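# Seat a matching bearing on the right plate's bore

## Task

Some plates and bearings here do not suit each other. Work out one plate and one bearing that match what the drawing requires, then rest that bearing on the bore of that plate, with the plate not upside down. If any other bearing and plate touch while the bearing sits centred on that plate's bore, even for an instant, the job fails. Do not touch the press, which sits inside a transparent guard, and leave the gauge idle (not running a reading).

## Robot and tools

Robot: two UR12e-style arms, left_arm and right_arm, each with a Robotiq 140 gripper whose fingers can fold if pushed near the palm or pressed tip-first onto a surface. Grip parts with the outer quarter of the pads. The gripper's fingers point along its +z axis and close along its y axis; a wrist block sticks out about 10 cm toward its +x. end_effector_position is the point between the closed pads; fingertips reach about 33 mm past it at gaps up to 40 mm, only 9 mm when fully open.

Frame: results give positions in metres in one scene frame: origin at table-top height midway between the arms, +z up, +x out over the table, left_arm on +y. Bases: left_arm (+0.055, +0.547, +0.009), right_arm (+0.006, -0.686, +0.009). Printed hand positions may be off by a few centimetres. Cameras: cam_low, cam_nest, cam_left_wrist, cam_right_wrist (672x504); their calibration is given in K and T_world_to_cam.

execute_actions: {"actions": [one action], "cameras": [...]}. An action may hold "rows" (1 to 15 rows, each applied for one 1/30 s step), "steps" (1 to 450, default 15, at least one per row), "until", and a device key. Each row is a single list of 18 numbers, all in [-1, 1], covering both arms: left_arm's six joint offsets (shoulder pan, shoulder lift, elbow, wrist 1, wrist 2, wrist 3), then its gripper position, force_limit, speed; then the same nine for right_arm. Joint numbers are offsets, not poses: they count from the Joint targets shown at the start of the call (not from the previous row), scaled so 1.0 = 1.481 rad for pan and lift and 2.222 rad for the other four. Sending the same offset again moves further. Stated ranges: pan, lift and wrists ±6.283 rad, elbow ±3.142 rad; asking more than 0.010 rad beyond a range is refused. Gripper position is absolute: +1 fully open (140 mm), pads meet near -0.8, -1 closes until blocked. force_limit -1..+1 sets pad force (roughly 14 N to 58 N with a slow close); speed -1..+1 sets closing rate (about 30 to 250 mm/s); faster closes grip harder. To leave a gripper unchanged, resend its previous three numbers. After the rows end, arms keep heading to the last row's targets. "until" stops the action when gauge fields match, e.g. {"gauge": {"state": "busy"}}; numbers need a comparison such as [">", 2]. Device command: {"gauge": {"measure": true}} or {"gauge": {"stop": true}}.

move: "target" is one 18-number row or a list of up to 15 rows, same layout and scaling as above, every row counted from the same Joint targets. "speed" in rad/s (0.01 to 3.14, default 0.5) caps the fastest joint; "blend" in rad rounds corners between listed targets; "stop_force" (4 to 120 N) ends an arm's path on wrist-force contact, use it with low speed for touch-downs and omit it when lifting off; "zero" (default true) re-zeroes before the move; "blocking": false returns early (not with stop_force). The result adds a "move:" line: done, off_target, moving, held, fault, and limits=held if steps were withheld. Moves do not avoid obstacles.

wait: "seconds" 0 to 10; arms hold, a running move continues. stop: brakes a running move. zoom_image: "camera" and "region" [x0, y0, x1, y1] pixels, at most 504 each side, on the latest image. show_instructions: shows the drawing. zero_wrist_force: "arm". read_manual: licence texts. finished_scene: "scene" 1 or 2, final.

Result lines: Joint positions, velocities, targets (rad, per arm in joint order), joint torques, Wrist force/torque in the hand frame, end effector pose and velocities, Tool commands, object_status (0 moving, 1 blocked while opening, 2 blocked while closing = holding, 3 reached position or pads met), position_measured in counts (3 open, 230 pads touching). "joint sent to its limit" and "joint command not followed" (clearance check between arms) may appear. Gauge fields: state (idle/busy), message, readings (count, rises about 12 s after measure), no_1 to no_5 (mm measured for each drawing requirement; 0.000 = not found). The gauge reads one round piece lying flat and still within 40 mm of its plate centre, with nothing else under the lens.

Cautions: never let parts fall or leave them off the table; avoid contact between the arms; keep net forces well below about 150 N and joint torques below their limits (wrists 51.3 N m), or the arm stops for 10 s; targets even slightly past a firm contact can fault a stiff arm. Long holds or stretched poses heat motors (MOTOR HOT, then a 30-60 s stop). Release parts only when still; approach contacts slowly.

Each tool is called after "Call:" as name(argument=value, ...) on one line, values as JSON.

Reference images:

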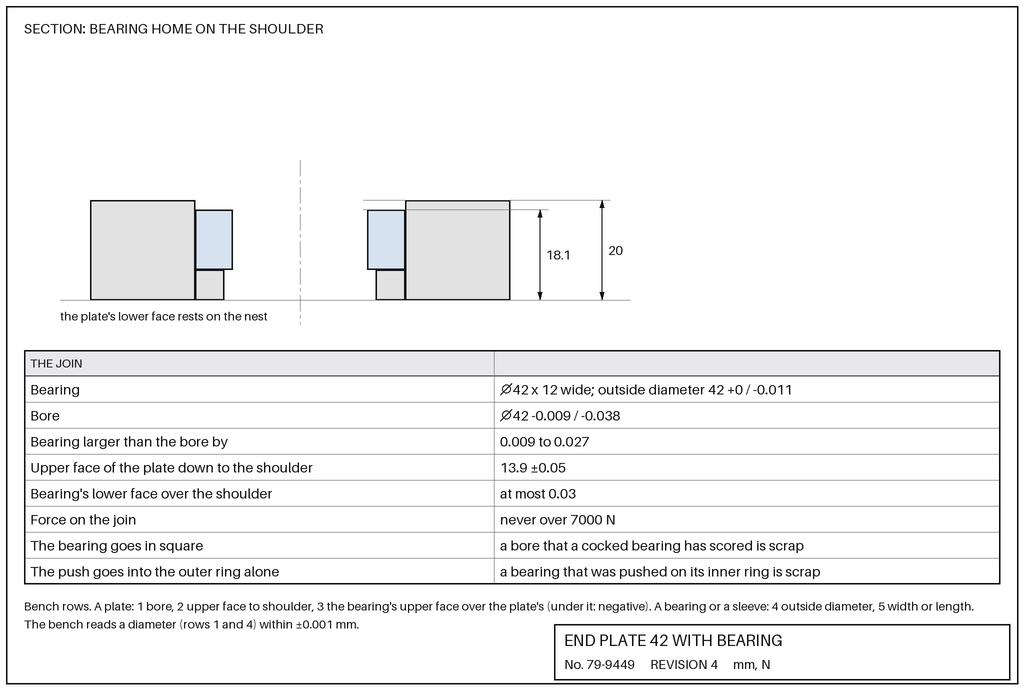

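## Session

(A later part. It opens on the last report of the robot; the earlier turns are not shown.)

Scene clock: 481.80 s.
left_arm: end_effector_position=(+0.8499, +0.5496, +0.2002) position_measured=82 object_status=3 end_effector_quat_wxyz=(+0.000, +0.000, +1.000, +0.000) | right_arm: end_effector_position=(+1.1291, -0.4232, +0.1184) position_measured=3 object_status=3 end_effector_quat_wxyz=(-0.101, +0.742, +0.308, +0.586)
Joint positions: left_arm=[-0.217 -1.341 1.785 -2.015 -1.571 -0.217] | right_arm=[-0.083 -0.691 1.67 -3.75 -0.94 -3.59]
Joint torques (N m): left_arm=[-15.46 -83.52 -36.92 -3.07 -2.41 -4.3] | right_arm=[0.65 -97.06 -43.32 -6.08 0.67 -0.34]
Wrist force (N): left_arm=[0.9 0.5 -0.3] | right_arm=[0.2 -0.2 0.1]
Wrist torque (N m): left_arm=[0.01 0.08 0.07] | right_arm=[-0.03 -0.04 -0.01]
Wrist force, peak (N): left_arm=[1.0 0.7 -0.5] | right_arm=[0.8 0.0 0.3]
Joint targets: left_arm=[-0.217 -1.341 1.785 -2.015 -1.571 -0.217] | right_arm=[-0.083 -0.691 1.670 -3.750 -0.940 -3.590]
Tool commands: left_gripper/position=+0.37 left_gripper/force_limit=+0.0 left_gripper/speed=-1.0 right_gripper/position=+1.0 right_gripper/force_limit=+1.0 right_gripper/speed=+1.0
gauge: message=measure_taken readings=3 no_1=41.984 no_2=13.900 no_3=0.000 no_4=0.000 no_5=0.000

Call:
move(target=[0.0448,0.0194,0.0854,-0.0982,0,0.0298,0.1,-0.6,-0.5,0,0,0,0,0,0,1,1,1], speed=0.4, cameras=["cam_left_wrist"])

Call:
zoom_image(camera="cam_left_wrist", region=[260, 120, 460, 320])

Scene clock: 528.67 s.
left_arm: end_effector_position=(+0.8001, +0.6096, +0.0900) position_measured=117 object_status=3 end_effector_quat_wxyz=(+0.000, +0.000, +1.000, +0.000) | right_arm: end_effector_position=(+1.1291, -0.4232, +0.1184) position_measured=3 object_status=3 end_effector_quat_wxyz=(-0.101, +0.742, +0.308, +0.586)
Joint positions: left_arm=[-0.151 -1.312 1.974 -2.233 -1.571 -0.151] | right_arm=[-0.083 -0.691 1.67 -3.75 -0.94 -3.59]
Joint torques (N m): left_arm=[17.61 -55.18 -32.03 -8.11 -2.46 3.58] | right_arm=[-2.07 -98.93 -43.96 -6.05 0.51 -0.13]
Wrist force (N): left_arm=[1.3 0.4 -0.3] | right_arm=[-0.1 -0.1 0.3]
Wrist torque (N m): left_arm=[-0.13 0.07 -0.19] | right_arm=[-0.03 0.03 -0.01]
Wrist force, peak (N): left_arm=[2.5 1.8 1.9] | right_arm=[0.5 0.0 0.4]
Joint targets: left_arm=[-0.151 -1.312 1.975 -2.233 -1.571 -0.151] | right_arm=[-0.083 -0.691 1.670 -3.750 -0.940 -3.590]
gauge: message=measure_taken readings=3 no_1=41.984 no_2=13.900 no_3=0.000 no_4=0.000 no_5=0.000
move: done
camera_calibration:
cam_left_wrist: T_world_to_cam=[[0.00071331, 0.999874, -0.0158864, -0.596359], [0.934525, 0.0049874, 0.355863, -0.786449], [0.355897, -0.0151001, -0.934403, -0.0122769], [0, 0, 0, 1]] pos_world=[0.739751, 0.60002, 0.258922]
Images, in order (width x height): cam_left_wrist 672x504.

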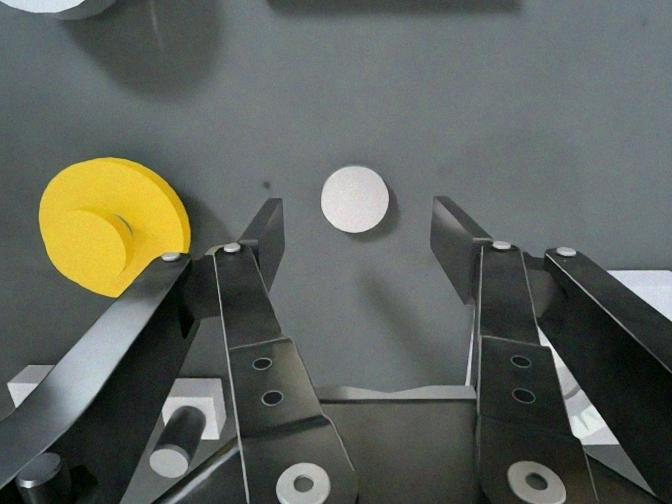

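Scaled by 2.520 from the camera's 672x504 image, which has a finer 960x720 frame.

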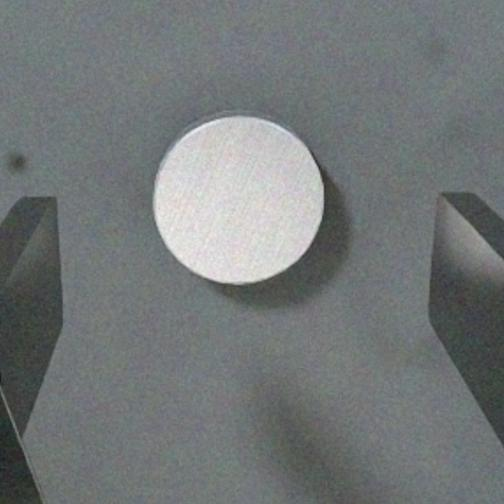

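Call:
move(target=[[-0.0028,0.0446,0.0162,-0.0464,0,-0.0018,0.1,-0.6,-1,0,0,0,0,0,0,1,1,1],[-0.0028,0.0446,0.0162,-0.0464,0,-0.0018,-1,-0.6,-1,0,0,0,0,0,0,1,1,1],[-0.0028,-0.0215,-0.0108,0.0248,0,-0.0018,-1,-0.6,-1,0,0,0,0,0,0,1,1,1],[0.1205,0.1267,-0.1327,0.0478,0,0.0803,-1,-0.6,-1,0,0,0,0,0,0,1,1,1]], speed=[0.12,0.1,0.15,0.3], blend=[0,0,0.02,0], cameras=["cam_left_wrist"])

Call:
zoom_image(camera="cam_left_wrist", region=[260, 100, 460, 300])

Scene clock: 570.77 s.
left_arm: end_effector_position=(+0.9201, +0.7447, +0.1006) position_measured=168 object_status=2 end_effector_quat_wxyz=(+0.000, +0.000, +1.000, +0.000) | right_arm: end_effector_position=(+1.1291, -0.4232, +0.1184) position_measured=3 object_status=3 end_effector_quat_wxyz=(-0.101, +0.742, +0.308, +0.586)
Joint positions: left_arm=[0.027 -1.125 1.68 -2.127 -1.571 0.028] | right_arm=[-0.083 -0.691 1.67 -3.75 -0.94 -3.59]
Joint torques (N m): left_arm=[16.95 -75.07 -47.72 -3.04 -1.55 3.8] | right_arm=[-0.04 -97.17 -44.16 -6.08 0.58 -0.08]
Wrist force (N): left_arm=[0.1 0.7 1.1] | right_arm=[0.1 -0.1 0.5]
Wrist torque (N m): left_arm=[-0.09 0.39 -0.26] | right_arm=[-0.02 -0.02 -0.01]
Wrist force, peak (N): left_arm=[4.1 0.2 -11.2] | right_arm=[0.3 0.0 0.6]
Joint targets: left_arm=[0.028 -1.125 1.680 -2.127 -1.571 0.028] | right_arm=[-0.083 -0.691 1.670 -3.750 -0.940 -3.590]
gauge: message=measure_taken readings=3 no_1=41.984 no_2=13.900 no_3=0.000 no_4=0.000 no_5=0.000
move: done
camera_calibration:
cam_left_wrist: T_world_to_cam=[[0.000636428, 0.999873, -0.01592, -0.731283], [0.934187, 0.00508553, 0.356747, -0.902874], [0.356783, -0.0150993, -0.934065, -0.0438236], [0, 0, 0, 1]] pos_world=[0.859554, 0.73512, 0.269522]
Images, in order (width x height): cam_left_wrist 672x504.

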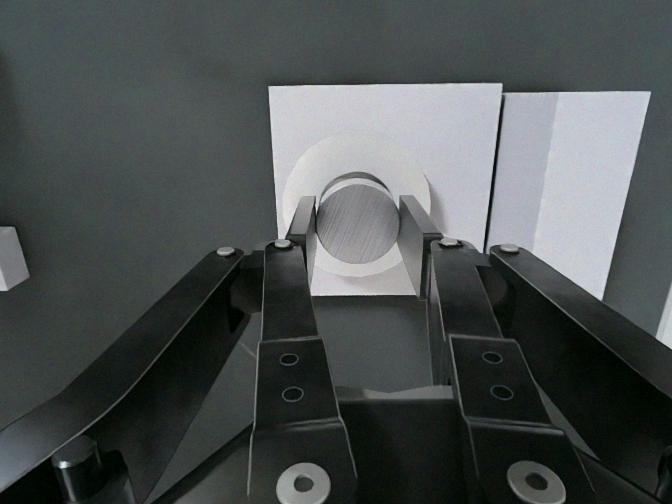

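Scaled by 2.520 from the camera's 672x504 image, which has a finer 960x720 frame.

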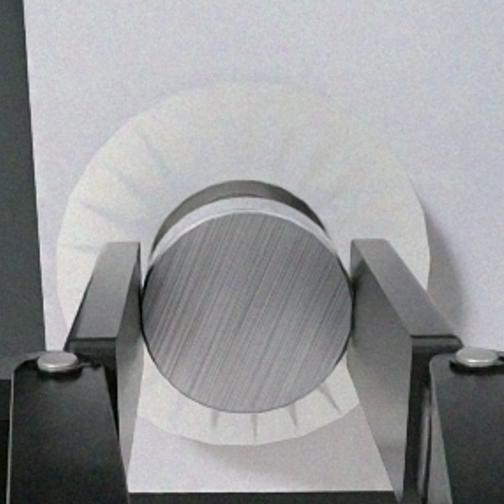

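Call:
move(target=[[0.0001,0.0086,0.0045,-0.0100,0,0.0001,-1,-0.6,-1,0,0,0,0,0,0,1,1,1],[0.0001,0.0173,0.0087,-0.0199,0,0.0001,-1,-0.6,-1,0,0,0,0,0,0,1,1,1]], speed=[0.03,0.01], stop_force=5, cameras=["cam_left_wrist"])

Call:
zoom_image(camera="cam_left_wrist", region=[290, 150, 420, 280])

Scene clock: 606.10 s.
left_arm: end_effector_position=(+0.9200, +0.7449, +0.0784) position_measured=168 object_status=2 end_effector_quat_wxyz=(+0.000, +0.000, +1.000, +0.000) | right_arm: end_effector_position=(+1.1291, -0.4232, +0.1184) position_measured=3 object_status=3 end_effector_quat_wxyz=(-0.101, +0.742, +0.308, +0.586)
Joint positions: left_arm=[0.028 -1.105 1.695 -2.161 -1.571 0.028] | right_arm=[-0.083 -0.691 1.67 -3.75 -0.94 -3.59]
Joint torques (N m): left_arm=[16.66 -99.74 -41.68 -3.49 -1.33 3.67] | right_arm=[-0.01 -98.54 -44.25 -5.79 0.87 -0.04]
Wrist force (N): left_arm=[-2.8 1.2 -1.4] | right_arm=[0.2 0.1 0.1]
Wrist torque (N m): left_arm=[-0.03 0.24 -0.25] | right_arm=[0.02 -0.04 -0.01]
Wrist force, peak (N): left_arm=[-4.9 1.6 -6.6] | right_arm=[0.0 0.2 0.7]
Joint targets: left_arm=[0.028 -1.105 1.695 -2.161 -1.571 0.028] | right_arm=[-0.083 -0.691 1.670 -3.750 -0.940 -3.590]
gauge: message=measure_taken readings=3 no_1=41.984 no_2=13.900 no_3=0.000 no_4=0.000 no_5=0.000
move: contact (left_arm); path passed 1 of 2 targets
camera_calibration:
cam_left_wrist: T_world_to_cam=[[0.000627731, 0.999873, -0.0159203, -0.731927], [0.934379, 0.00508561, 0.356244, -0.89503], [0.35628, -0.0150992, -0.934257, -0.0639811], [0, 0, 0, 1]] pos_world=[0.859552, 0.73542, 0.247422]
Images, in order (width x height): cam_left_wrist 672x504.

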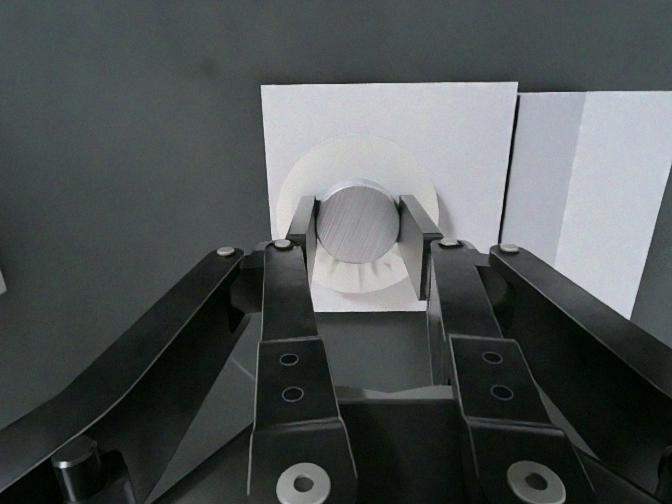

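Scaled by 3.877 from the camera's 672x504 image, which has a finer 960x720 frame.

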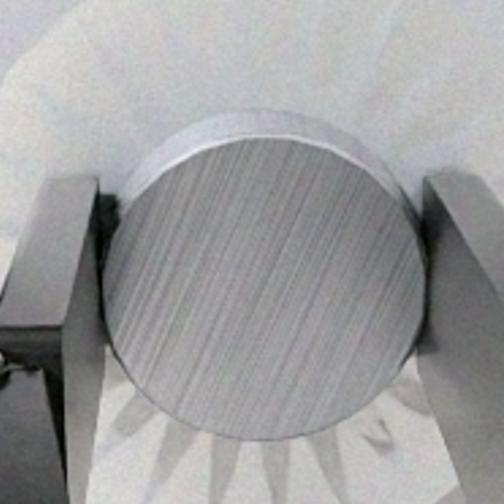

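Call:
move(target=[0,-0.0026,-0.0021,0.0038,0,0,-1,-0.6,-1,0,0,0,0,0,0,1,1,1], speed=0.02)

Call:
move(target=[0,0.0082,0.0037,-0.0092,0,0,-1,-0.6,-1,0,0,0,0,0,0,1,1,1], speed=0.01, stop_force=5, cameras=["cam_left_wrist"])

Call:
zoom_image(camera="cam_left_wrist", region=[290, 150, 420, 280])

Scene clock: 634.83 s.
left_arm: end_effector_position=(+0.9207, +0.7450, +0.0835) position_measured=168 object_status=2 end_effector_quat_wxyz=(+0.000, +0.000, +1.000, +0.000) | right_arm: end_effector_position=(+1.1291, -0.4232, +0.1184) position_measured=3 object_status=3 end_effector_quat_wxyz=(-0.101, +0.742, +0.308, +0.586)
Joint positions: left_arm=[0.028 -1.109 1.69 -2.153 -1.571 0.028] | right_arm=[-0.083 -0.691 1.67 -3.75 -0.94 -3.59]
Joint torques (N m): left_arm=[16.21 -103.44 -46.72 -3.14 -0.54 3.48] | right_arm=[-1.29 -97.87 -44.06 -6.16 0.75 0.01]
Wrist force (N): left_arm=[0.4 0.6 1.1] | right_arm=[0.2 -0.1 0.2]
Wrist torque (N m): left_arm=[-0.08 0.34 -0.25] | right_arm=[-0.02 -0.03 -0.01]
Wrist force, peak (N): left_arm=[-2.8 1.3 -2.3] | right_arm=[0.5 0.0 0.4]
Joint targets: left_arm=[0.028 -1.109 1.690 -2.153 -1.571 0.028] | right_arm=[-0.083 -0.691 1.670 -3.750 -0.940 -3.590]
gauge: message=measure_taken readings=3 no_1=41.984 no_2=13.900 no_3=0.000 no_4=0.000 no_5=0.000
move: done

Scene clock: 637.07 s.
left_arm: end_effector_position=(+0.9208, +0.7450, +0.0775) position_measured=168 object_status=2 end_effector_quat_wxyz=(+0.000, +0.000, +1.000, +0.000) | right_arm: end_effector_position=(+1.1291, -0.4232, +0.1184) position_measured=3 object_status=3 end_effector_quat_wxyz=(-0.101, +0.742, +0.308, +0.586)
Joint positions: left_arm=[0.028 -1.103 1.694 -2.162 -1.571 0.028] | right_arm=[-0.083 -0.691 1.67 -3.75 -0.94 -3.59]
Joint torques (N m): left_arm=[14.97 -98.63 -43.58 -2.08 -0.59 3.56] | right_arm=[-0.76 -99.6 -44.42 -6.22 0.52 -0.3]
Wrist force (N): left_arm=[-0.7 1.4 -2.6] | right_arm=[0.3 -0.1 0.2]
Wrist torque (N m): left_arm=[-0.02 0.27 -0.26] | right_arm=[-0.02 -0.07 -0.01]
Wrist force, peak (N): left_arm=[4.2 0.5 -13.6] | right_arm=[0.3 -0.2 0.4]
Joint targets: left_arm=[0.028 -1.103 1.694 -2.162 -1.571 0.028] | right_arm=[-0.083 -0.691 1.670 -3.750 -0.940 -3.590]
gauge: message=measure_taken readings=3 no_1=41.984 no_2=13.900 no_3=0.000 no_4=0.000 no_5=0.000
move: contact (left_arm); left_arm: the wrist 1 is farthest, 0.011 rad from its target
camera_calibration:
cam_left_wrist: T_world_to_cam=[[0.000630708, 0.999873, -0.0159207, -0.731946], [0.9343, 0.00508633, 0.356452, -0.895312], [0.356488, -0.0150995, -0.934178, -0.0653633], [0, 0, 0, 1]] pos_world=[0.860253, 0.73542, 0.246422]
Images, in order (width x height): cam_left_wrist 672x504.

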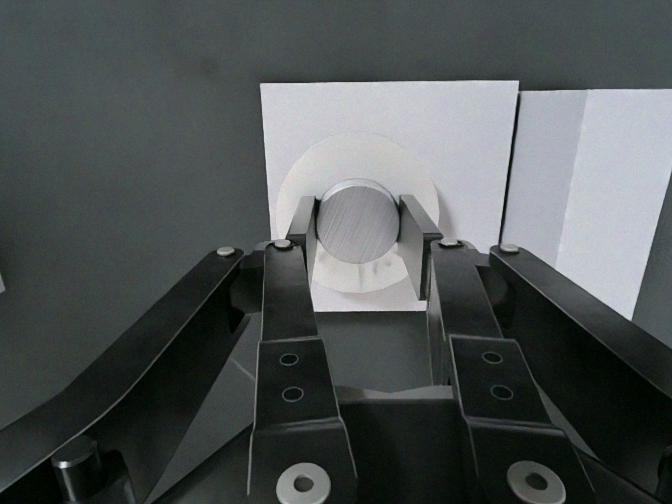

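Scaled by 3.877 from the camera's 672x504 image, which has a finer 960x720 frame.

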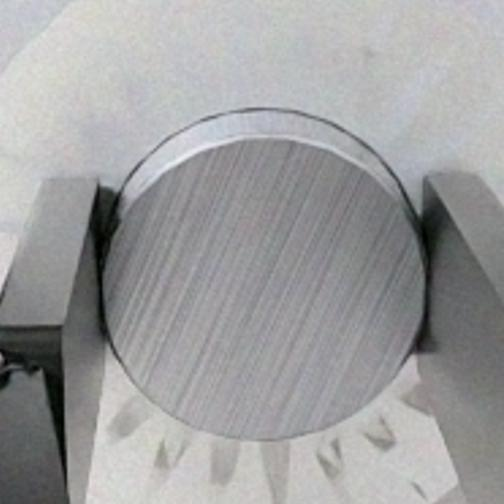

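Call:
move(target=[[0,0,0,0,0,0,0.1,-0.6,-1,0,0,0,0,0,0,1,1,1],[0,-0.0194,-0.0101,0.0232,0,0,0.1,-0.6,-1,0,0,0,0,0,0,1,1,1],[0.0016,-0.1013,0.0606,0.0070,0,0.0010,0.1,-0.6,-1,0,0,0,0,0,0,1,1,1]], speed=[0.05,0.05,0.25], blend=[0,0.01,0], cameras=["cam_left_wrist","cam_low"])

Call:
zoom_image(camera="cam_left_wrist", region=[310, 270, 410, 370])

Call:
zoom_image(camera="cam_low", region=[625, 285, 672, 320])

Scene clock: 663.10 s.
left_arm: end_effector_position=(+0.8404, +0.7446, +0.1200) position_measured=117 object_status=3 end_effector_quat_wxyz=(+0.000, +0.000, +1.000, +0.000) | right_arm: end_effector_position=(+1.1291, -0.4232, +0.1184) position_measured=3 object_status=3 end_effector_quat_wxyz=(-0.101, +0.742, +0.308, +0.586)
Joint positions: left_arm=[0.03 -1.253 1.828 -2.147 -1.571 0.03] | right_arm=[-0.083 -0.691 1.67 -3.75 -0.94 -3.59]
Joint torques (N m): left_arm=[16.32 -90.43 -34.11 -8.1 -0.76 3.65] | right_arm=[2.42 -96.78 -44.37 -6.05 0.8 -0.47]
Wrist force (N): left_arm=[0.3 0.9 0.3] | right_arm=[0.1 -0.1 0.1]
Wrist torque (N m): left_arm=[0.02 0.30 -0.20] | right_arm=[-0.02 -0.03 -0.01]
Wrist force, peak (N): left_arm=[-0.1 1.5 -3.6] | right_arm=[0.5 -0.2 0.4]
Joint targets: left_arm=[0.030 -1.253 1.829 -2.147 -1.571 0.030] | right_arm=[-0.083 -0.691 1.670 -3.750 -0.940 -3.590]
gauge: message=measure_taken readings=3 no_1=41.984 no_2=13.900 no_3=0.000 no_4=0.000 no_5=0.000
move: done
camera_calibration:
cam_left_wrist: T_world_to_cam=[[0.000499019, 0.999874, -0.0158621, -0.730734], [0.934346, 0.00518655, 0.356331, -0.835509], [0.356368, -0.0149985, -0.934225, 0.00299214], [0, 0, 0, 1]] pos_world=[0.779953, 0.73502, 0.288922]
Images, in order (width x height): cam_low 672x504, cam_left_wrist 672x504.

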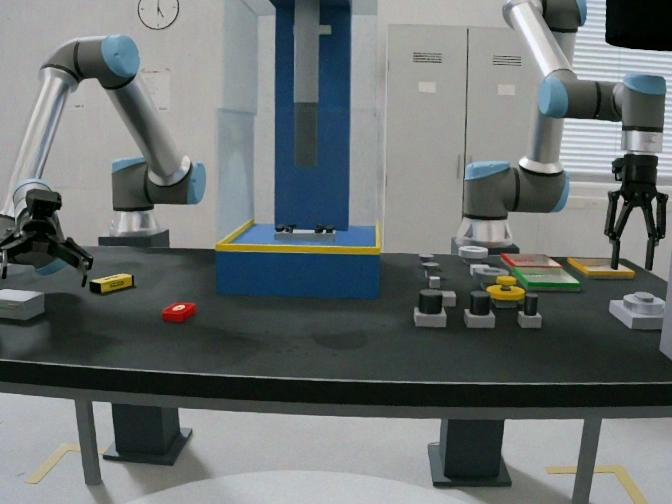

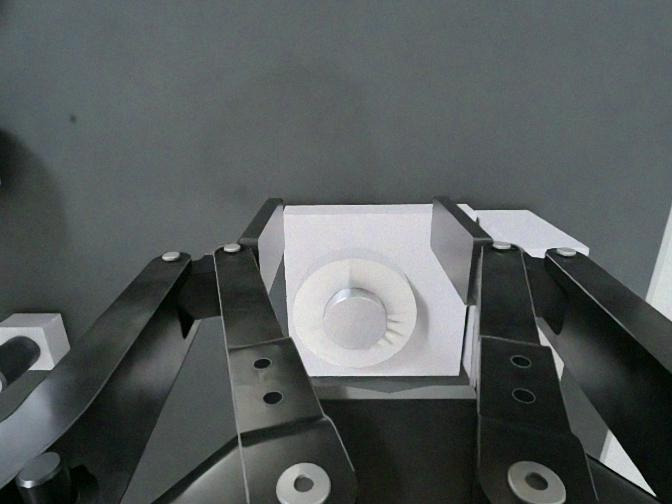

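Scaled by 5.040 from the camera's 672x504 image, which has a finer 960x720 frame.

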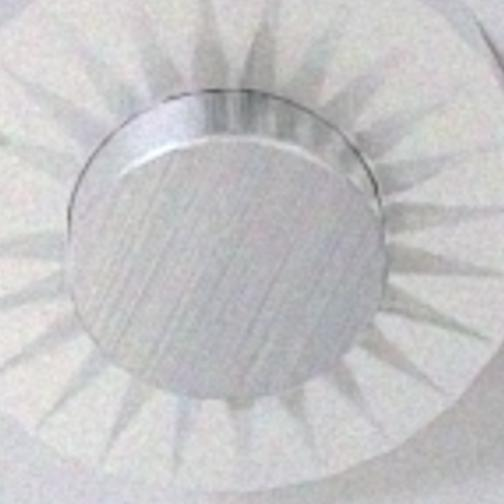

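Scaled by 10.723 from the camera's 672x504 image, which has a finer 960x720 frame.

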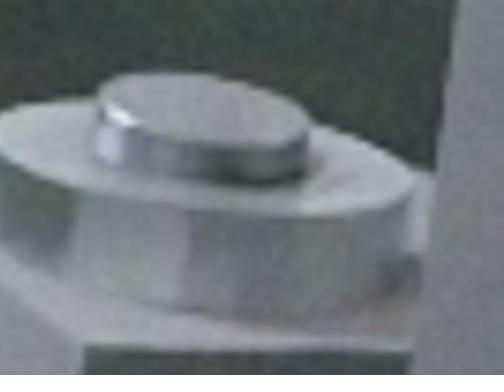

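Call:
move(target=[[-0.0014,0.0818,-0.0709,0.0164,0,-0.0009,0.1,-0.9,-1,0,0,0,0,0,0,1,1,1],[-0.0014,0.1013,-0.0608,-0.0068,0,-0.0009,0.1,-0.9,-1,0,0,0,0,0,0,1,1,1],[-0.0014,0.1013,-0.0608,-0.0068,0,-0.0009,-1,-0.9,-1,0,0,0,0,0,0,1,1,1],[-0.0014,0.0993,-0.0625,-0.0037,0,-0.0009,-1,-0.9,-1,0,0,0,0,0,0,1,1,1]], speed=[0.25,0.06,0.05,0.02], blend=[0.01,0,0,0], cameras=["cam_left_wrist"])

Call:
zoom_image(camera="cam_left_wrist", region=[290, 150, 420, 280])

Scene clock: 704.87 s.
left_arm: end_effector_position=(+0.9213, +0.7452, +0.0816) position_measured=168 object_status=2 end_effector_quat_wxyz=(+0.000, +0.000, +1.000, +0.000) | right_arm: end_effector_position=(+1.1291, -0.4232, +0.1184) position_measured=3 object_status=3 end_effector_quat_wxyz=(-0.101, +0.742, +0.308, +0.586)
Joint positions: left_arm=[0.028 -1.106 1.69 -2.155 -1.571 0.028] | right_arm=[-0.083 -0.691 1.67 -3.75 -0.94 -3.59]
Joint torques (N m): left_arm=[-1.03 -104.98 -48.46 -3.23 -0.14 -4.17] | right_arm=[-0.23 -98.39 -44.16 -6.02 0.63 -0.19]
Wrist force (N): left_arm=[0.6 1.0 3.3] | right_arm=[0.3 0.1 0.0]
Wrist torque (N m): left_arm=[0.00 0.28 -0.11] | right_arm=[0.03 -0.06 -0.02]
Wrist force, peak (N): left_arm=[0.7 -2.3 -4.5] | right_arm=[0.3 -0.4 0.5]
Joint targets: left_arm=[0.028 -1.106 1.690 -2.155 -1.571 0.028] | right_arm=[-0.083 -0.691 1.670 -3.750 -0.940 -3.590]
gauge: message=measure_taken readings=3 no_1=41.984 no_2=13.900 no_3=0.000 no_4=0.000 no_5=0.000
move: done
camera_calibration:
cam_left_wrist: T_world_to_cam=[[0.00062792, 0.999873, -0.0159202, -0.732079], [0.934346, 0.00508683, 0.356332, -0.897345], [0.356367, -0.0150987, -0.934224, -0.0616291], [0, 0, 0, 1]] pos_world=[0.860853, 0.73562, 0.250522]
Images, in order (width x height): cam_left_wrist 672x504.

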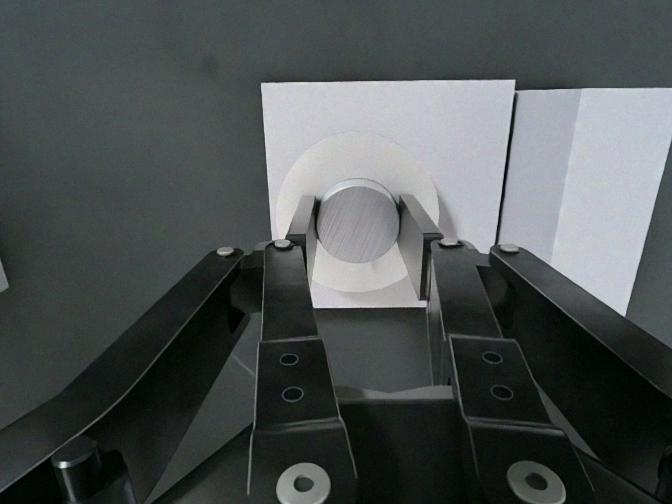

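Scaled by 3.877 from the camera's 672x504 image, which has a finer 960x720 frame.

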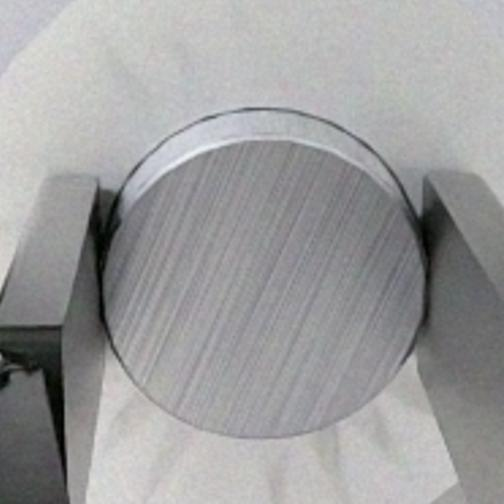

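Call:
move(target=[0,-0.0030,-0.0015,0.0036,0,0,-1,-0.9,-1,0,0,0,0,0,0,1,1,1], speed=0.02, cameras=["cam_left_wrist"])

Call:
zoom_image(camera="cam_left_wrist", region=[290, 150, 420, 280])

Scene clock: 716.10 s.
left_arm: end_effector_position=(+0.9213, +0.7452, +0.0865) position_measured=168 object_status=2 end_effector_quat_wxyz=(+0.000, +0.000, +1.000, +0.000) | right_arm: end_effector_position=(+1.1291, -0.4232, +0.1184) position_measured=3 object_status=3 end_effector_quat_wxyz=(-0.101, +0.742, +0.308, +0.586)
Joint positions: left_arm=[0.028 -1.11 1.687 -2.147 -1.571 0.028] | right_arm=[-0.083 -0.691 1.67 -3.75 -0.94 -3.59]
Joint torques (N m): left_arm=[12.02 -103.33 -48.36 -3.17 -0.3 -4.33] | right_arm=[-2.26 -99.18 -44.19 -6.15 0.53 0.13]
Wrist force (N): left_arm=[0.4 0.8 3.4] | right_arm=[0.4 -0.3 0.2]
Wrist torque (N m): left_arm=[-0.06 0.31 -0.11] | right_arm=[-0.07 -0.08 -0.01]
Wrist force, peak (N): left_arm=[0.7 0.9 3.8] | right_arm=[0.1 -0.3 0.6]
Joint targets: left_arm=[0.028 -1.110 1.686 -2.147 -1.571 0.028] | right_arm=[-0.083 -0.691 1.670 -3.750 -0.940 -3.590]
gauge: message=measure_taken readings=3 no_1=41.984 no_2=13.900 no_3=0.000 no_4=0.000 no_5=0.000
move: done
camera_calibration:
cam_left_wrist: T_world_to_cam=[[0.000625837, 0.999873, -0.015921, -0.731999], [0.934412, 0.00508622, 0.356157, -0.899103], [0.356193, -0.0150997, -0.934291, -0.0568829], [0, 0, 0, 1]] pos_world=[0.860852, 0.73562, 0.255422]
Images, in order (width x height): cam_left_wrist 672x504.

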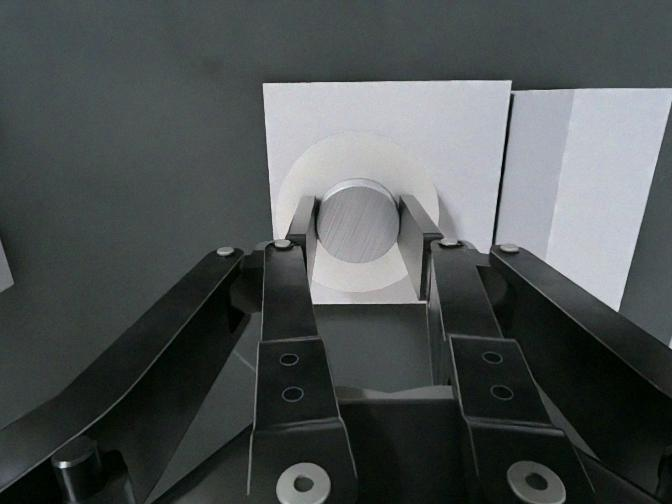

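Scaled by 3.877 from the camera's 672x504 image, which has a finer 960x720 frame.

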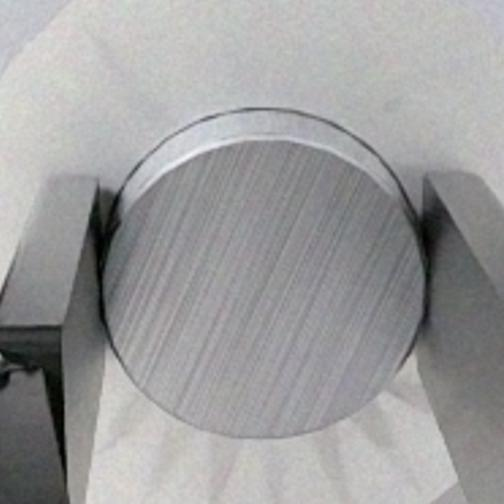

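Call:
move(target=[0,0.0088,0.0041,-0.0099,0,0,-1,-0.9,-1,0,0,0,0,0,0,1,1,1], speed=0.01, stop_force=6, cameras=["cam_left_wrist"])

Call:
zoom_image(camera="cam_left_wrist", region=[290, 150, 420, 280])

Scene clock: 757.43 s.
left_arm: end_effector_position=(+0.9214, +0.7452, +0.0777) position_measured=168 object_status=2 end_effector_quat_wxyz=(+0.000, +0.000, +1.000, +0.000) | right_arm: end_effector_position=(+1.1291, -0.4232, +0.1184) position_measured=3 object_status=3 end_effector_quat_wxyz=(-0.101, +0.742, +0.308, +0.586)
Joint positions: left_arm=[0.028 -1.102 1.692 -2.161 -1.571 0.028] | right_arm=[-0.083 -0.691 1.67 -3.75 -0.94 -3.59]
Joint torques (N m): left_arm=[12.42 -101.59 -45.43 -2.52 0.19 -4.07] | right_arm=[-0.27 -97.62 -44.34 -6 0.36 0.35]
Wrist force (N): left_arm=[-0.9 0.5 0.3] | right_arm=[0.2 -0.2 0.1]
Wrist torque (N m): left_arm=[-0.05 0.30 -0.13] | right_arm=[-0.05 -0.06 -0.01]
Wrist force, peak (N): left_arm=[0.3 0.2 -6.7] | right_arm=[0.2 -0.3 0.7]
Joint targets: left_arm=[0.028 -1.102 1.692 -2.161 -1.571 0.028] | right_arm=[-0.083 -0.691 1.670 -3.750 -0.940 -3.590]
gauge: message=measure_taken readings=3 no_1=41.984 no_2=13.900 no_3=0.000 no_4=0.000 no_5=0.000
move: contact (left_arm)
camera_calibration:
cam_left_wrist: T_world_to_cam=[[0.00062305, 0.999873, -0.0159205, -0.732137], [0.934458, 0.00508672, 0.356036, -0.896072], [0.356072, -0.0150989, -0.934336, -0.0650256], [0, 0, 0, 1]] pos_world=[0.860952, 0.73562, 0.246622]
Images, in order (width x height): cam_left_wrist 672x504.

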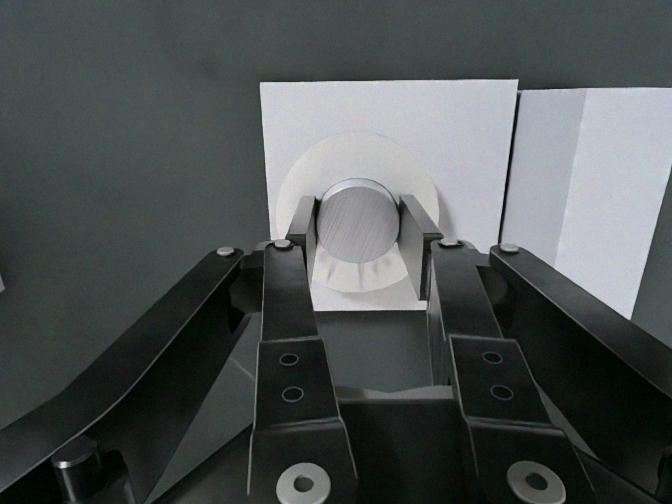

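Scaled by 3.877 from the camera's 672x504 image, which has a finer 960x720 frame.

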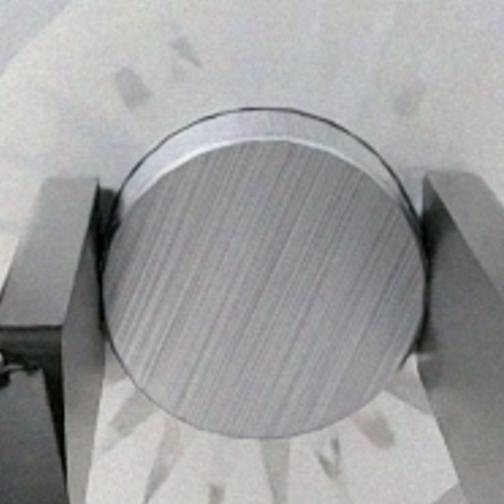

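Call:
move(target=[[0,0,0,0,0,0,0.1,-0.9,-1,0,0,0,0,0,0,1,1,1],[0,-0.0196,-0.0098,0.0230,0,0,0.1,-0.9,-1,0,0,0,0,0,0,1,1,1],[0,-0.0196,-0.0098,0.0230,0,-0.7069,0.1,-0.9,-1,0,0,0,0,0,0,1,1,1],[0,0,0,0,0,-0.7069,0.1,-0.9,-1,0,0,0,0,0,0,1,1,1]], speed=[0.05,0.06,0.7,0.06], blend=[0,0.005,0.005,0], cameras=["cam_left_wrist"])

Call:
zoom_image(camera="cam_left_wrist", region=[270, 120, 450, 300])

Scene clock: 780.53 s.
left_arm: end_effector_position=(+0.9214, +0.7452, +0.0778) position_measured=117 object_status=3 end_effector_quat_wxyz=(+0.000, +0.707, -0.707, +0.000) | right_arm: end_effector_position=(+1.1291, -0.4232, +0.1184) position_measured=3 object_status=3 end_effector_quat_wxyz=(-0.101, +0.742, +0.308, +0.586)
Joint positions: left_arm=[0.028 -1.102 1.692 -2.161 -1.571 -1.543] | right_arm=[-0.083 -0.691 1.67 -3.75 -0.94 -3.59]
Joint torques (N m): left_arm=[12.26 -75.72 -34.47 -8.28 0.21 -4.09] | right_arm=[-0.29 -98.09 -43.77 -6.09 0.64 0.15]
Wrist force (N): left_arm=[0.5 1.0 0.6] | right_arm=[0.0 -0.1 0.5]
Wrist torque (N m): left_arm=[0.01 0.30 -0.11] | right_arm=[-0.03 0.01 -0.02]
Wrist force, peak (N): left_arm=[0.8 1.0 1.2] | right_arm=[0.5 -0.1 0.5]
Joint targets: left_arm=[0.028 -1.102 1.692 -2.161 -1.571 -1.543] | right_arm=[-0.083 -0.691 1.670 -3.750 -0.940 -3.590]
gauge: message=measure_taken readings=3 no_1=41.984 no_2=13.900 no_3=0.000 no_4=0.000 no_5=0.000
move: done
camera_calibration:
cam_left_wrist: T_world_to_cam=[[-0.999882, 0.000722119, -0.0153472, 0.934161], [-0.00478542, 0.93457, 0.355747, -0.723392], [0.0145999, 0.355779, -0.934456, -0.0266033], [0, 0, 0, 1]] pos_world=[0.930978, 0.68485, 0.246822]
Images, in order (width x height): cam_left_wrist 672x504.

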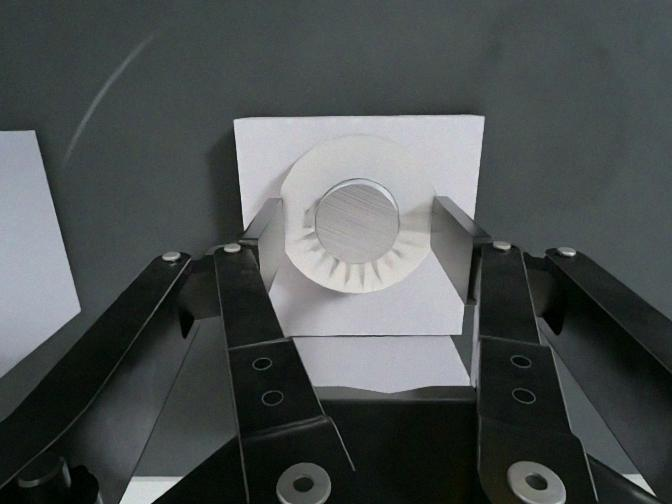

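Scaled by 2.800 from the camera's 672x504 image, which has a finer 960x720 frame.

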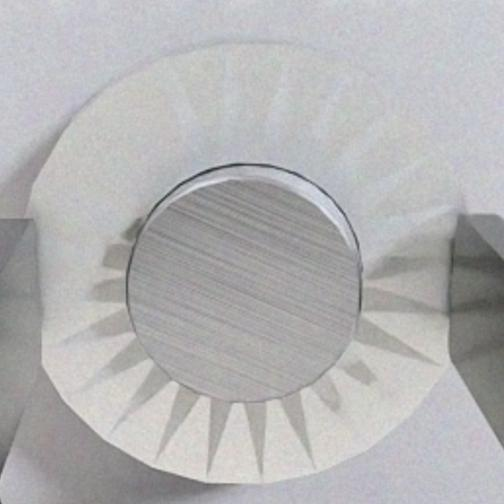

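Call:
move(target=[0,0,0,0,0,0,-1,-0.9,-1,0,0,0,0,0,0,1,1,1], cameras=["cam_left_wrist"])

Call:
zoom_image(camera="cam_left_wrist", region=[270, 120, 450, 300])

Scene clock: 791.20 s.
left_arm: end_effector_position=(+0.9214, +0.7452, +0.0777) position_measured=167 object_status=0 end_effector_quat_wxyz=(+0.000, +0.707, -0.707, +0.000) | right_arm: end_effector_position=(+1.1291, -0.4232, +0.1184) position_measured=3 object_status=3 end_effector_quat_wxyz=(-0.101, +0.742, +0.308, +0.586)
Joint positions: left_arm=[0.028 -1.102 1.692 -2.161 -1.571 -1.543] | right_arm=[-0.083 -0.691 1.67 -3.75 -0.94 -3.59]
Joint torques (N m): left_arm=[11.64 -74.63 -34.25 -6.48 0.15 -4.23] | right_arm=[-1.98 -98.68 -43.54 -6.05 0.64 0.35]
Wrist force (N): left_arm=[0.4 0.9 -6.2] | right_arm=[0.3 0.0 0.3]
Wrist torque (N m): left_arm=[0.00 0.37 -0.11] | right_arm=[0.01 -0.07 -0.02]
Wrist force, peak (N): left_arm=[0.5 0.8 -6.5] | right_arm=[0.4 -0.3 0.5]
Joint targets: left_arm=[0.028 -1.102 1.692 -2.161 -1.571 -1.543] | right_arm=[-0.083 -0.691 1.670 -3.750 -0.940 -3.590]
gauge: message=measure_taken readings=3 no_1=41.984 no_2=13.900 no_3=0.000 no_4=0.000 no_5=0.000
move: done
camera_calibration:
cam_left_wrist: T_world_to_cam=[[-0.999881, 0.000628583, -0.0153825, 0.934332], [-0.0048854, 0.93457, 0.355746, -0.723262], [0.0145997, 0.355779, -0.934456, -0.0266982], [0, 0, 0, 1]] pos_world=[0.931078, 0.684851, 0.246722]
Images, in order (width x height): cam_left_wrist 672x504.

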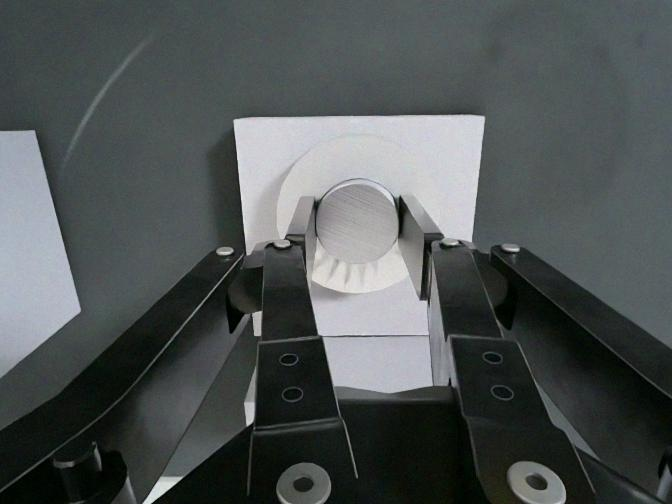

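Scaled by 2.800 from the camera's 672x504 image, which has a finer 960x720 frame.

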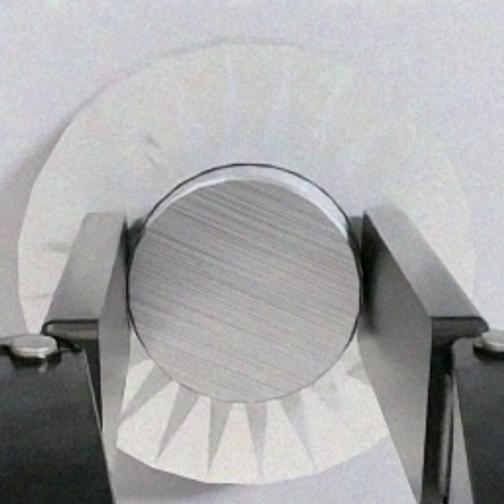

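Call:
move(target=[0,0,0,0,0,0,-0.97,0.1,-1,0,0,0,0,0,0,1,1,1], cameras=["cam_left_wrist"])

Call:
zoom_image(camera="cam_left_wrist", region=[270, 120, 450, 300])

Scene clock: 803.73 s.
left_arm: end_effector_position=(+0.9214, +0.7452, +0.0777) position_measured=170 object_status=0 end_effector_quat_wxyz=(+0.000, +0.707, -0.707, +0.000) | right_arm: end_effector_position=(+1.1291, -0.4232, +0.1184) position_measured=3 object_status=3 end_effector_quat_wxyz=(-0.101, +0.742, +0.308, +0.586)
Joint positions: left_arm=[0.028 -1.102 1.692 -2.161 -1.571 -1.543] | right_arm=[-0.083 -0.691 1.67 -3.75 -0.94 -3.59]
Joint torques (N m): left_arm=[10.6 -76.06 -34.55 -3.24 0.03 -3.91] | right_arm=[-0.58 -98.78 -44.01 -6.15 0.55 0.3]
Wrist force (N): left_arm=[0.5 0.7 -11.5] | right_arm=[0.3 0.0 0.0]
Wrist torque (N m): left_arm=[-0.10 0.33 -0.10] | right_arm=[0.00 -0.06 -0.01]
Wrist force, peak (N): left_arm=[0.5 1.2 -11.6] | right_arm=[0.1 0.0 0.6]
Joint targets: left_arm=[0.028 -1.102 1.692 -2.161 -1.571 -1.543] | right_arm=[-0.083 -0.691 1.670 -3.750 -0.940 -3.590]
gauge: message=measure_taken readings=3 no_1=41.984 no_2=13.900 no_3=0.000 no_4=0.000 no_5=0.000
move: done
camera_calibration:
cam_left_wrist: T_world_to_cam=[[-0.999883, 0.000686785, -0.0152537, 0.934162], [-0.00478517, 0.93457, 0.355748, -0.723356], [0.0144999, 0.355779, -0.934457, -0.0266038], [0, 0, 0, 1]] pos_world=[0.930978, 0.68485, 0.246722]
Images, in order (width x height): cam_left_wrist 672x504.

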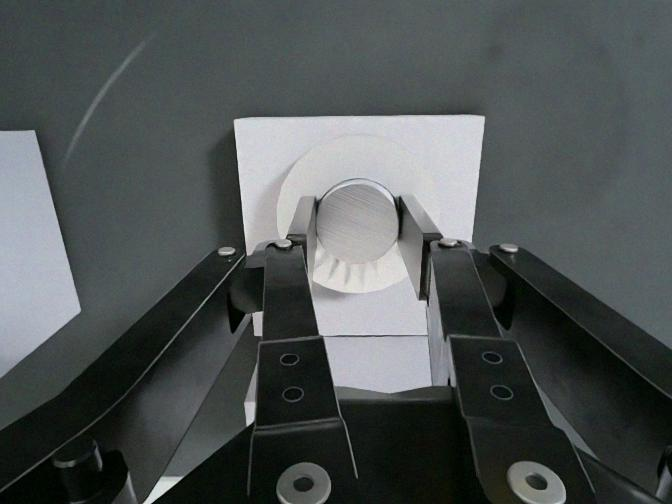

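Scaled by 2.800 from the camera's 672x504 image, which has a finer 960x720 frame.

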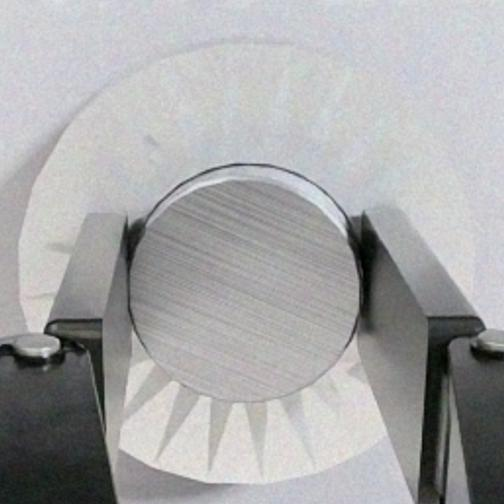

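Call:
move(target=[[0,0,0,0,0,0,0.1,-0.6,-1,0,0,0,0,0,0,1,1,1],[0,-0.0196,-0.0098,0.0230,0,0,0.1,-0.6,-1,0,0,0,0,0,0,1,1,1],[0.0016,-0.1020,0.0615,0.0065,0,0.7080,0.1,-0.6,-1,0,0,0,0,0,0,1,1,1]], speed=[0.05,0.06,0.7], blend=[0,0.01,0], cameras=["cam_left_wrist","cam_low"])

Call:
zoom_image(camera="cam_left_wrist", region=[310, 270, 410, 370])

Call:
zoom_image(camera="cam_low", region=[625, 285, 672, 320])

Scene clock: 823.20 s.
left_arm: end_effector_position=(+0.8400, +0.7448, +0.1200) position_measured=117 object_status=3 end_effector_quat_wxyz=(+0.000, +0.000, +1.000, +0.000) | right_arm: end_effector_position=(+1.1291, -0.4232, +0.1184) position_measured=3 object_status=3 end_effector_quat_wxyz=(-0.101, +0.742, +0.308, +0.586)
Joint positions: left_arm=[0.03 -1.253 1.829 -2.146 -1.571 0.03] | right_arm=[-0.083 -0.691 1.67 -3.75 -0.94 -3.59]
Joint torques (N m): left_arm=[16.39 -90.35 -34.09 -8.47 -0.11 3.35] | right_arm=[0.3 -98.88 -43.47 -5.99 0.64 0.48]
Wrist force (N): left_arm=[0.4 1.0 0.1] | right_arm=[0.3 -0.1 0.4]
Wrist torque (N m): left_arm=[0.04 0.27 -0.21] | right_arm=[-0.02 -0.07 -0.02]
Wrist force, peak (N): left_arm=[0.5 1.0 -12.3] | right_arm=[0.3 -0.4 0.5]
Joint targets: left_arm=[0.030 -1.253 1.829 -2.146 -1.571 0.031] | right_arm=[-0.083 -0.691 1.670 -3.750 -0.940 -3.590]
gauge: message=measure_taken readings=3 no_1=41.984 no_2=13.900 no_3=0.000 no_4=0.000 no_5=0.000
move: done
camera_calibration:
cam_left_wrist: T_world_to_cam=[[0.000495012, 0.999874, -0.0158621, -0.730931], [0.934458, 0.00518554, 0.356035, -0.835231], [0.356073, -0.0149987, -0.934338, 0.00336549], [0, 0, 0, 1]] pos_world=[0.779652, 0.73522, 0.288922]
Images, in order (width x height): cam_low 672x504, cam_left_wrist 672x504.

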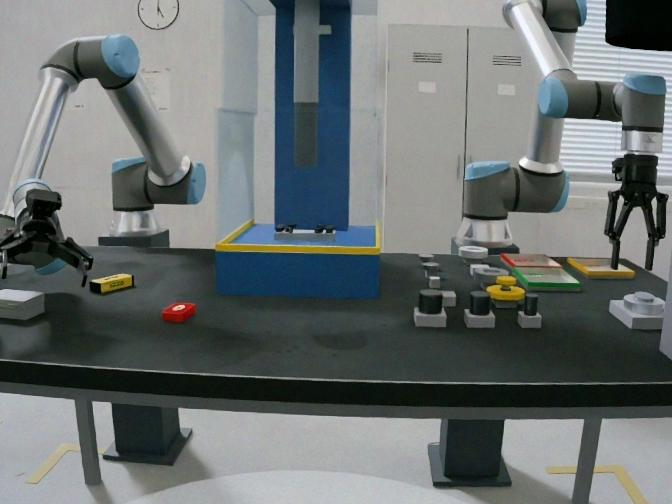

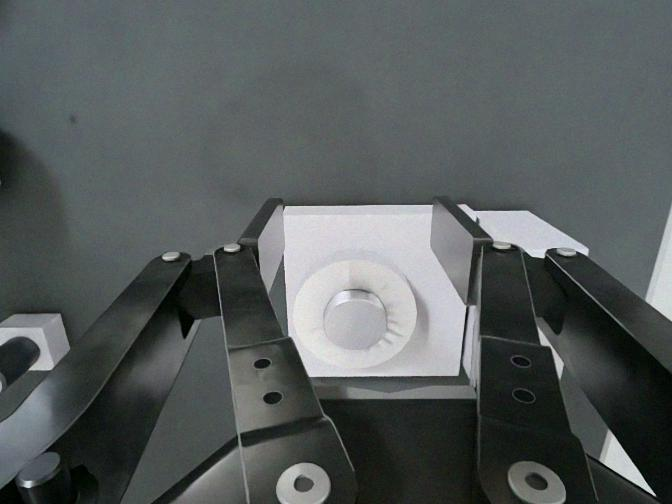

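Scaled by 5.040 from the camera's 672x504 image, which has a finer 960x720 frame.

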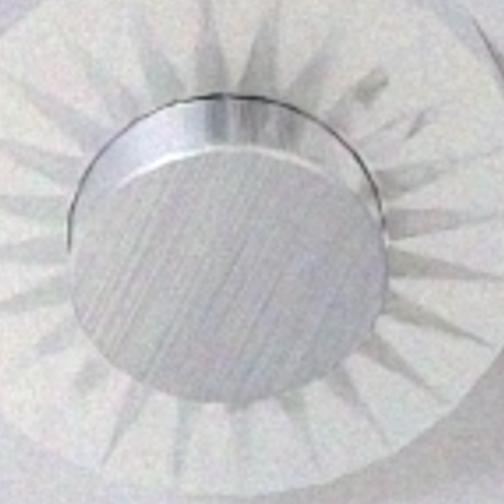

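Scaled by 10.723 from the camera's 672x504 image, which has a finer 960x720 frame.

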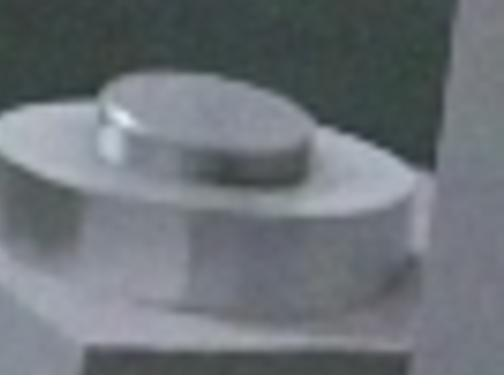

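Call:
move(target=[[-0.0014,0.0818,-0.0709,0.0160,0,-0.0014,0.1,0,-1,0,0,0,0,0,0,1,1,1],[-0.0014,0.1008,-0.0614,-0.0061,0,-0.0014,0.1,0,-1,0,0,0,0,0,0,1,1,1],[-0.0014,0.1008,-0.0614,-0.0061,0,-0.0014,-1,0,-1,0,0,0,0,0,0,1,1,1]], speed=[0.25,0.06,0.05], blend=[0.01,0,0], cameras=["cam_left_wrist"])

Call:
zoom_image(camera="cam_left_wrist", region=[290, 150, 420, 280])

Scene clock: 873.77 s.
left_arm: end_effector_position=(+0.9211, +0.7455, +0.0790) position_measured=170 object_status=0 end_effector_quat_wxyz=(+0.000, +0.000, +1.000, +0.000) | right_arm: end_effector_position=(+1.1291, -0.4232, +0.1184) position_measured=3 object_status=3 end_effector_quat_wxyz=(-0.101, +0.742, +0.308, +0.586)
Joint positions: left_arm=[0.028 -1.104 1.692 -2.16 -1.571 0.027] | right_arm=[-0.083 -0.691 1.67 -3.75 -0.94 -3.59]
Joint torques (N m): left_arm=[-6.9 -75.42 -33.73 -5.87 -0.52 -4.17] | right_arm=[-0.36 -99.45 -43.95 -5.9 1.02 0.22]
Wrist force (N): left_arm=[3.7 -2.3 -12.5] | right_arm=[0.3 0.1 0.5]
Wrist torque (N m): left_arm=[0.12 0.34 -0.12] | right_arm=[0.01 -0.07 -0.01]
Wrist force, peak (N): left_arm=[3.7 -2.3 -12.5] | right_arm=[-0.1 -0.1 0.8]
Joint targets: left_arm=[0.028 -1.104 1.692 -2.160 -1.571 0.027] | right_arm=[-0.083 -0.691 1.670 -3.750 -0.940 -3.590]
gauge: message=measure_taken readings=3 no_1=41.984 no_2=13.900 no_3=0.000 no_4=0.000 no_5=0.000
move: done
camera_calibration:
cam_left_wrist: T_world_to_cam=[[-0.000347664, 0.999874, -0.0158653, -0.731494], [0.934186, 0.00598527, 0.356737, -0.896765], [0.356787, -0.0146971, -0.93407, -0.0646442], [0, 0, 0, 1]] pos_world=[0.860555, 0.73582, 0.247922]
Images, in order (width x height): cam_left_wrist 672x504.

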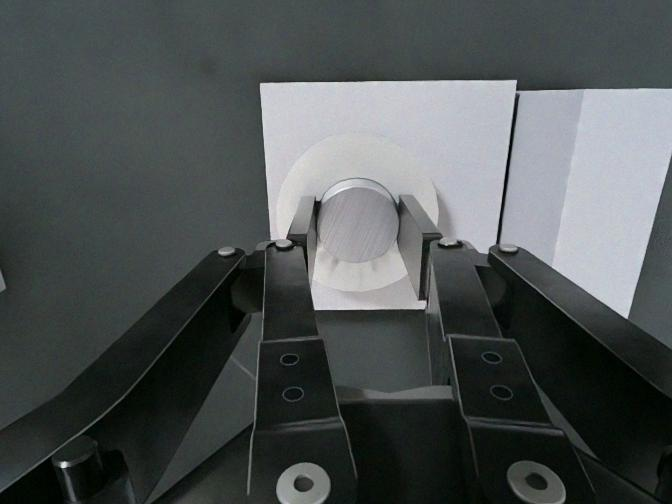

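Scaled by 3.877 from the camera's 672x504 image, which has a finer 960x720 frame.

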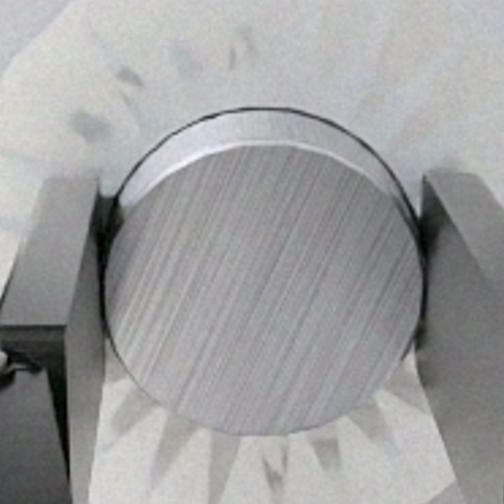

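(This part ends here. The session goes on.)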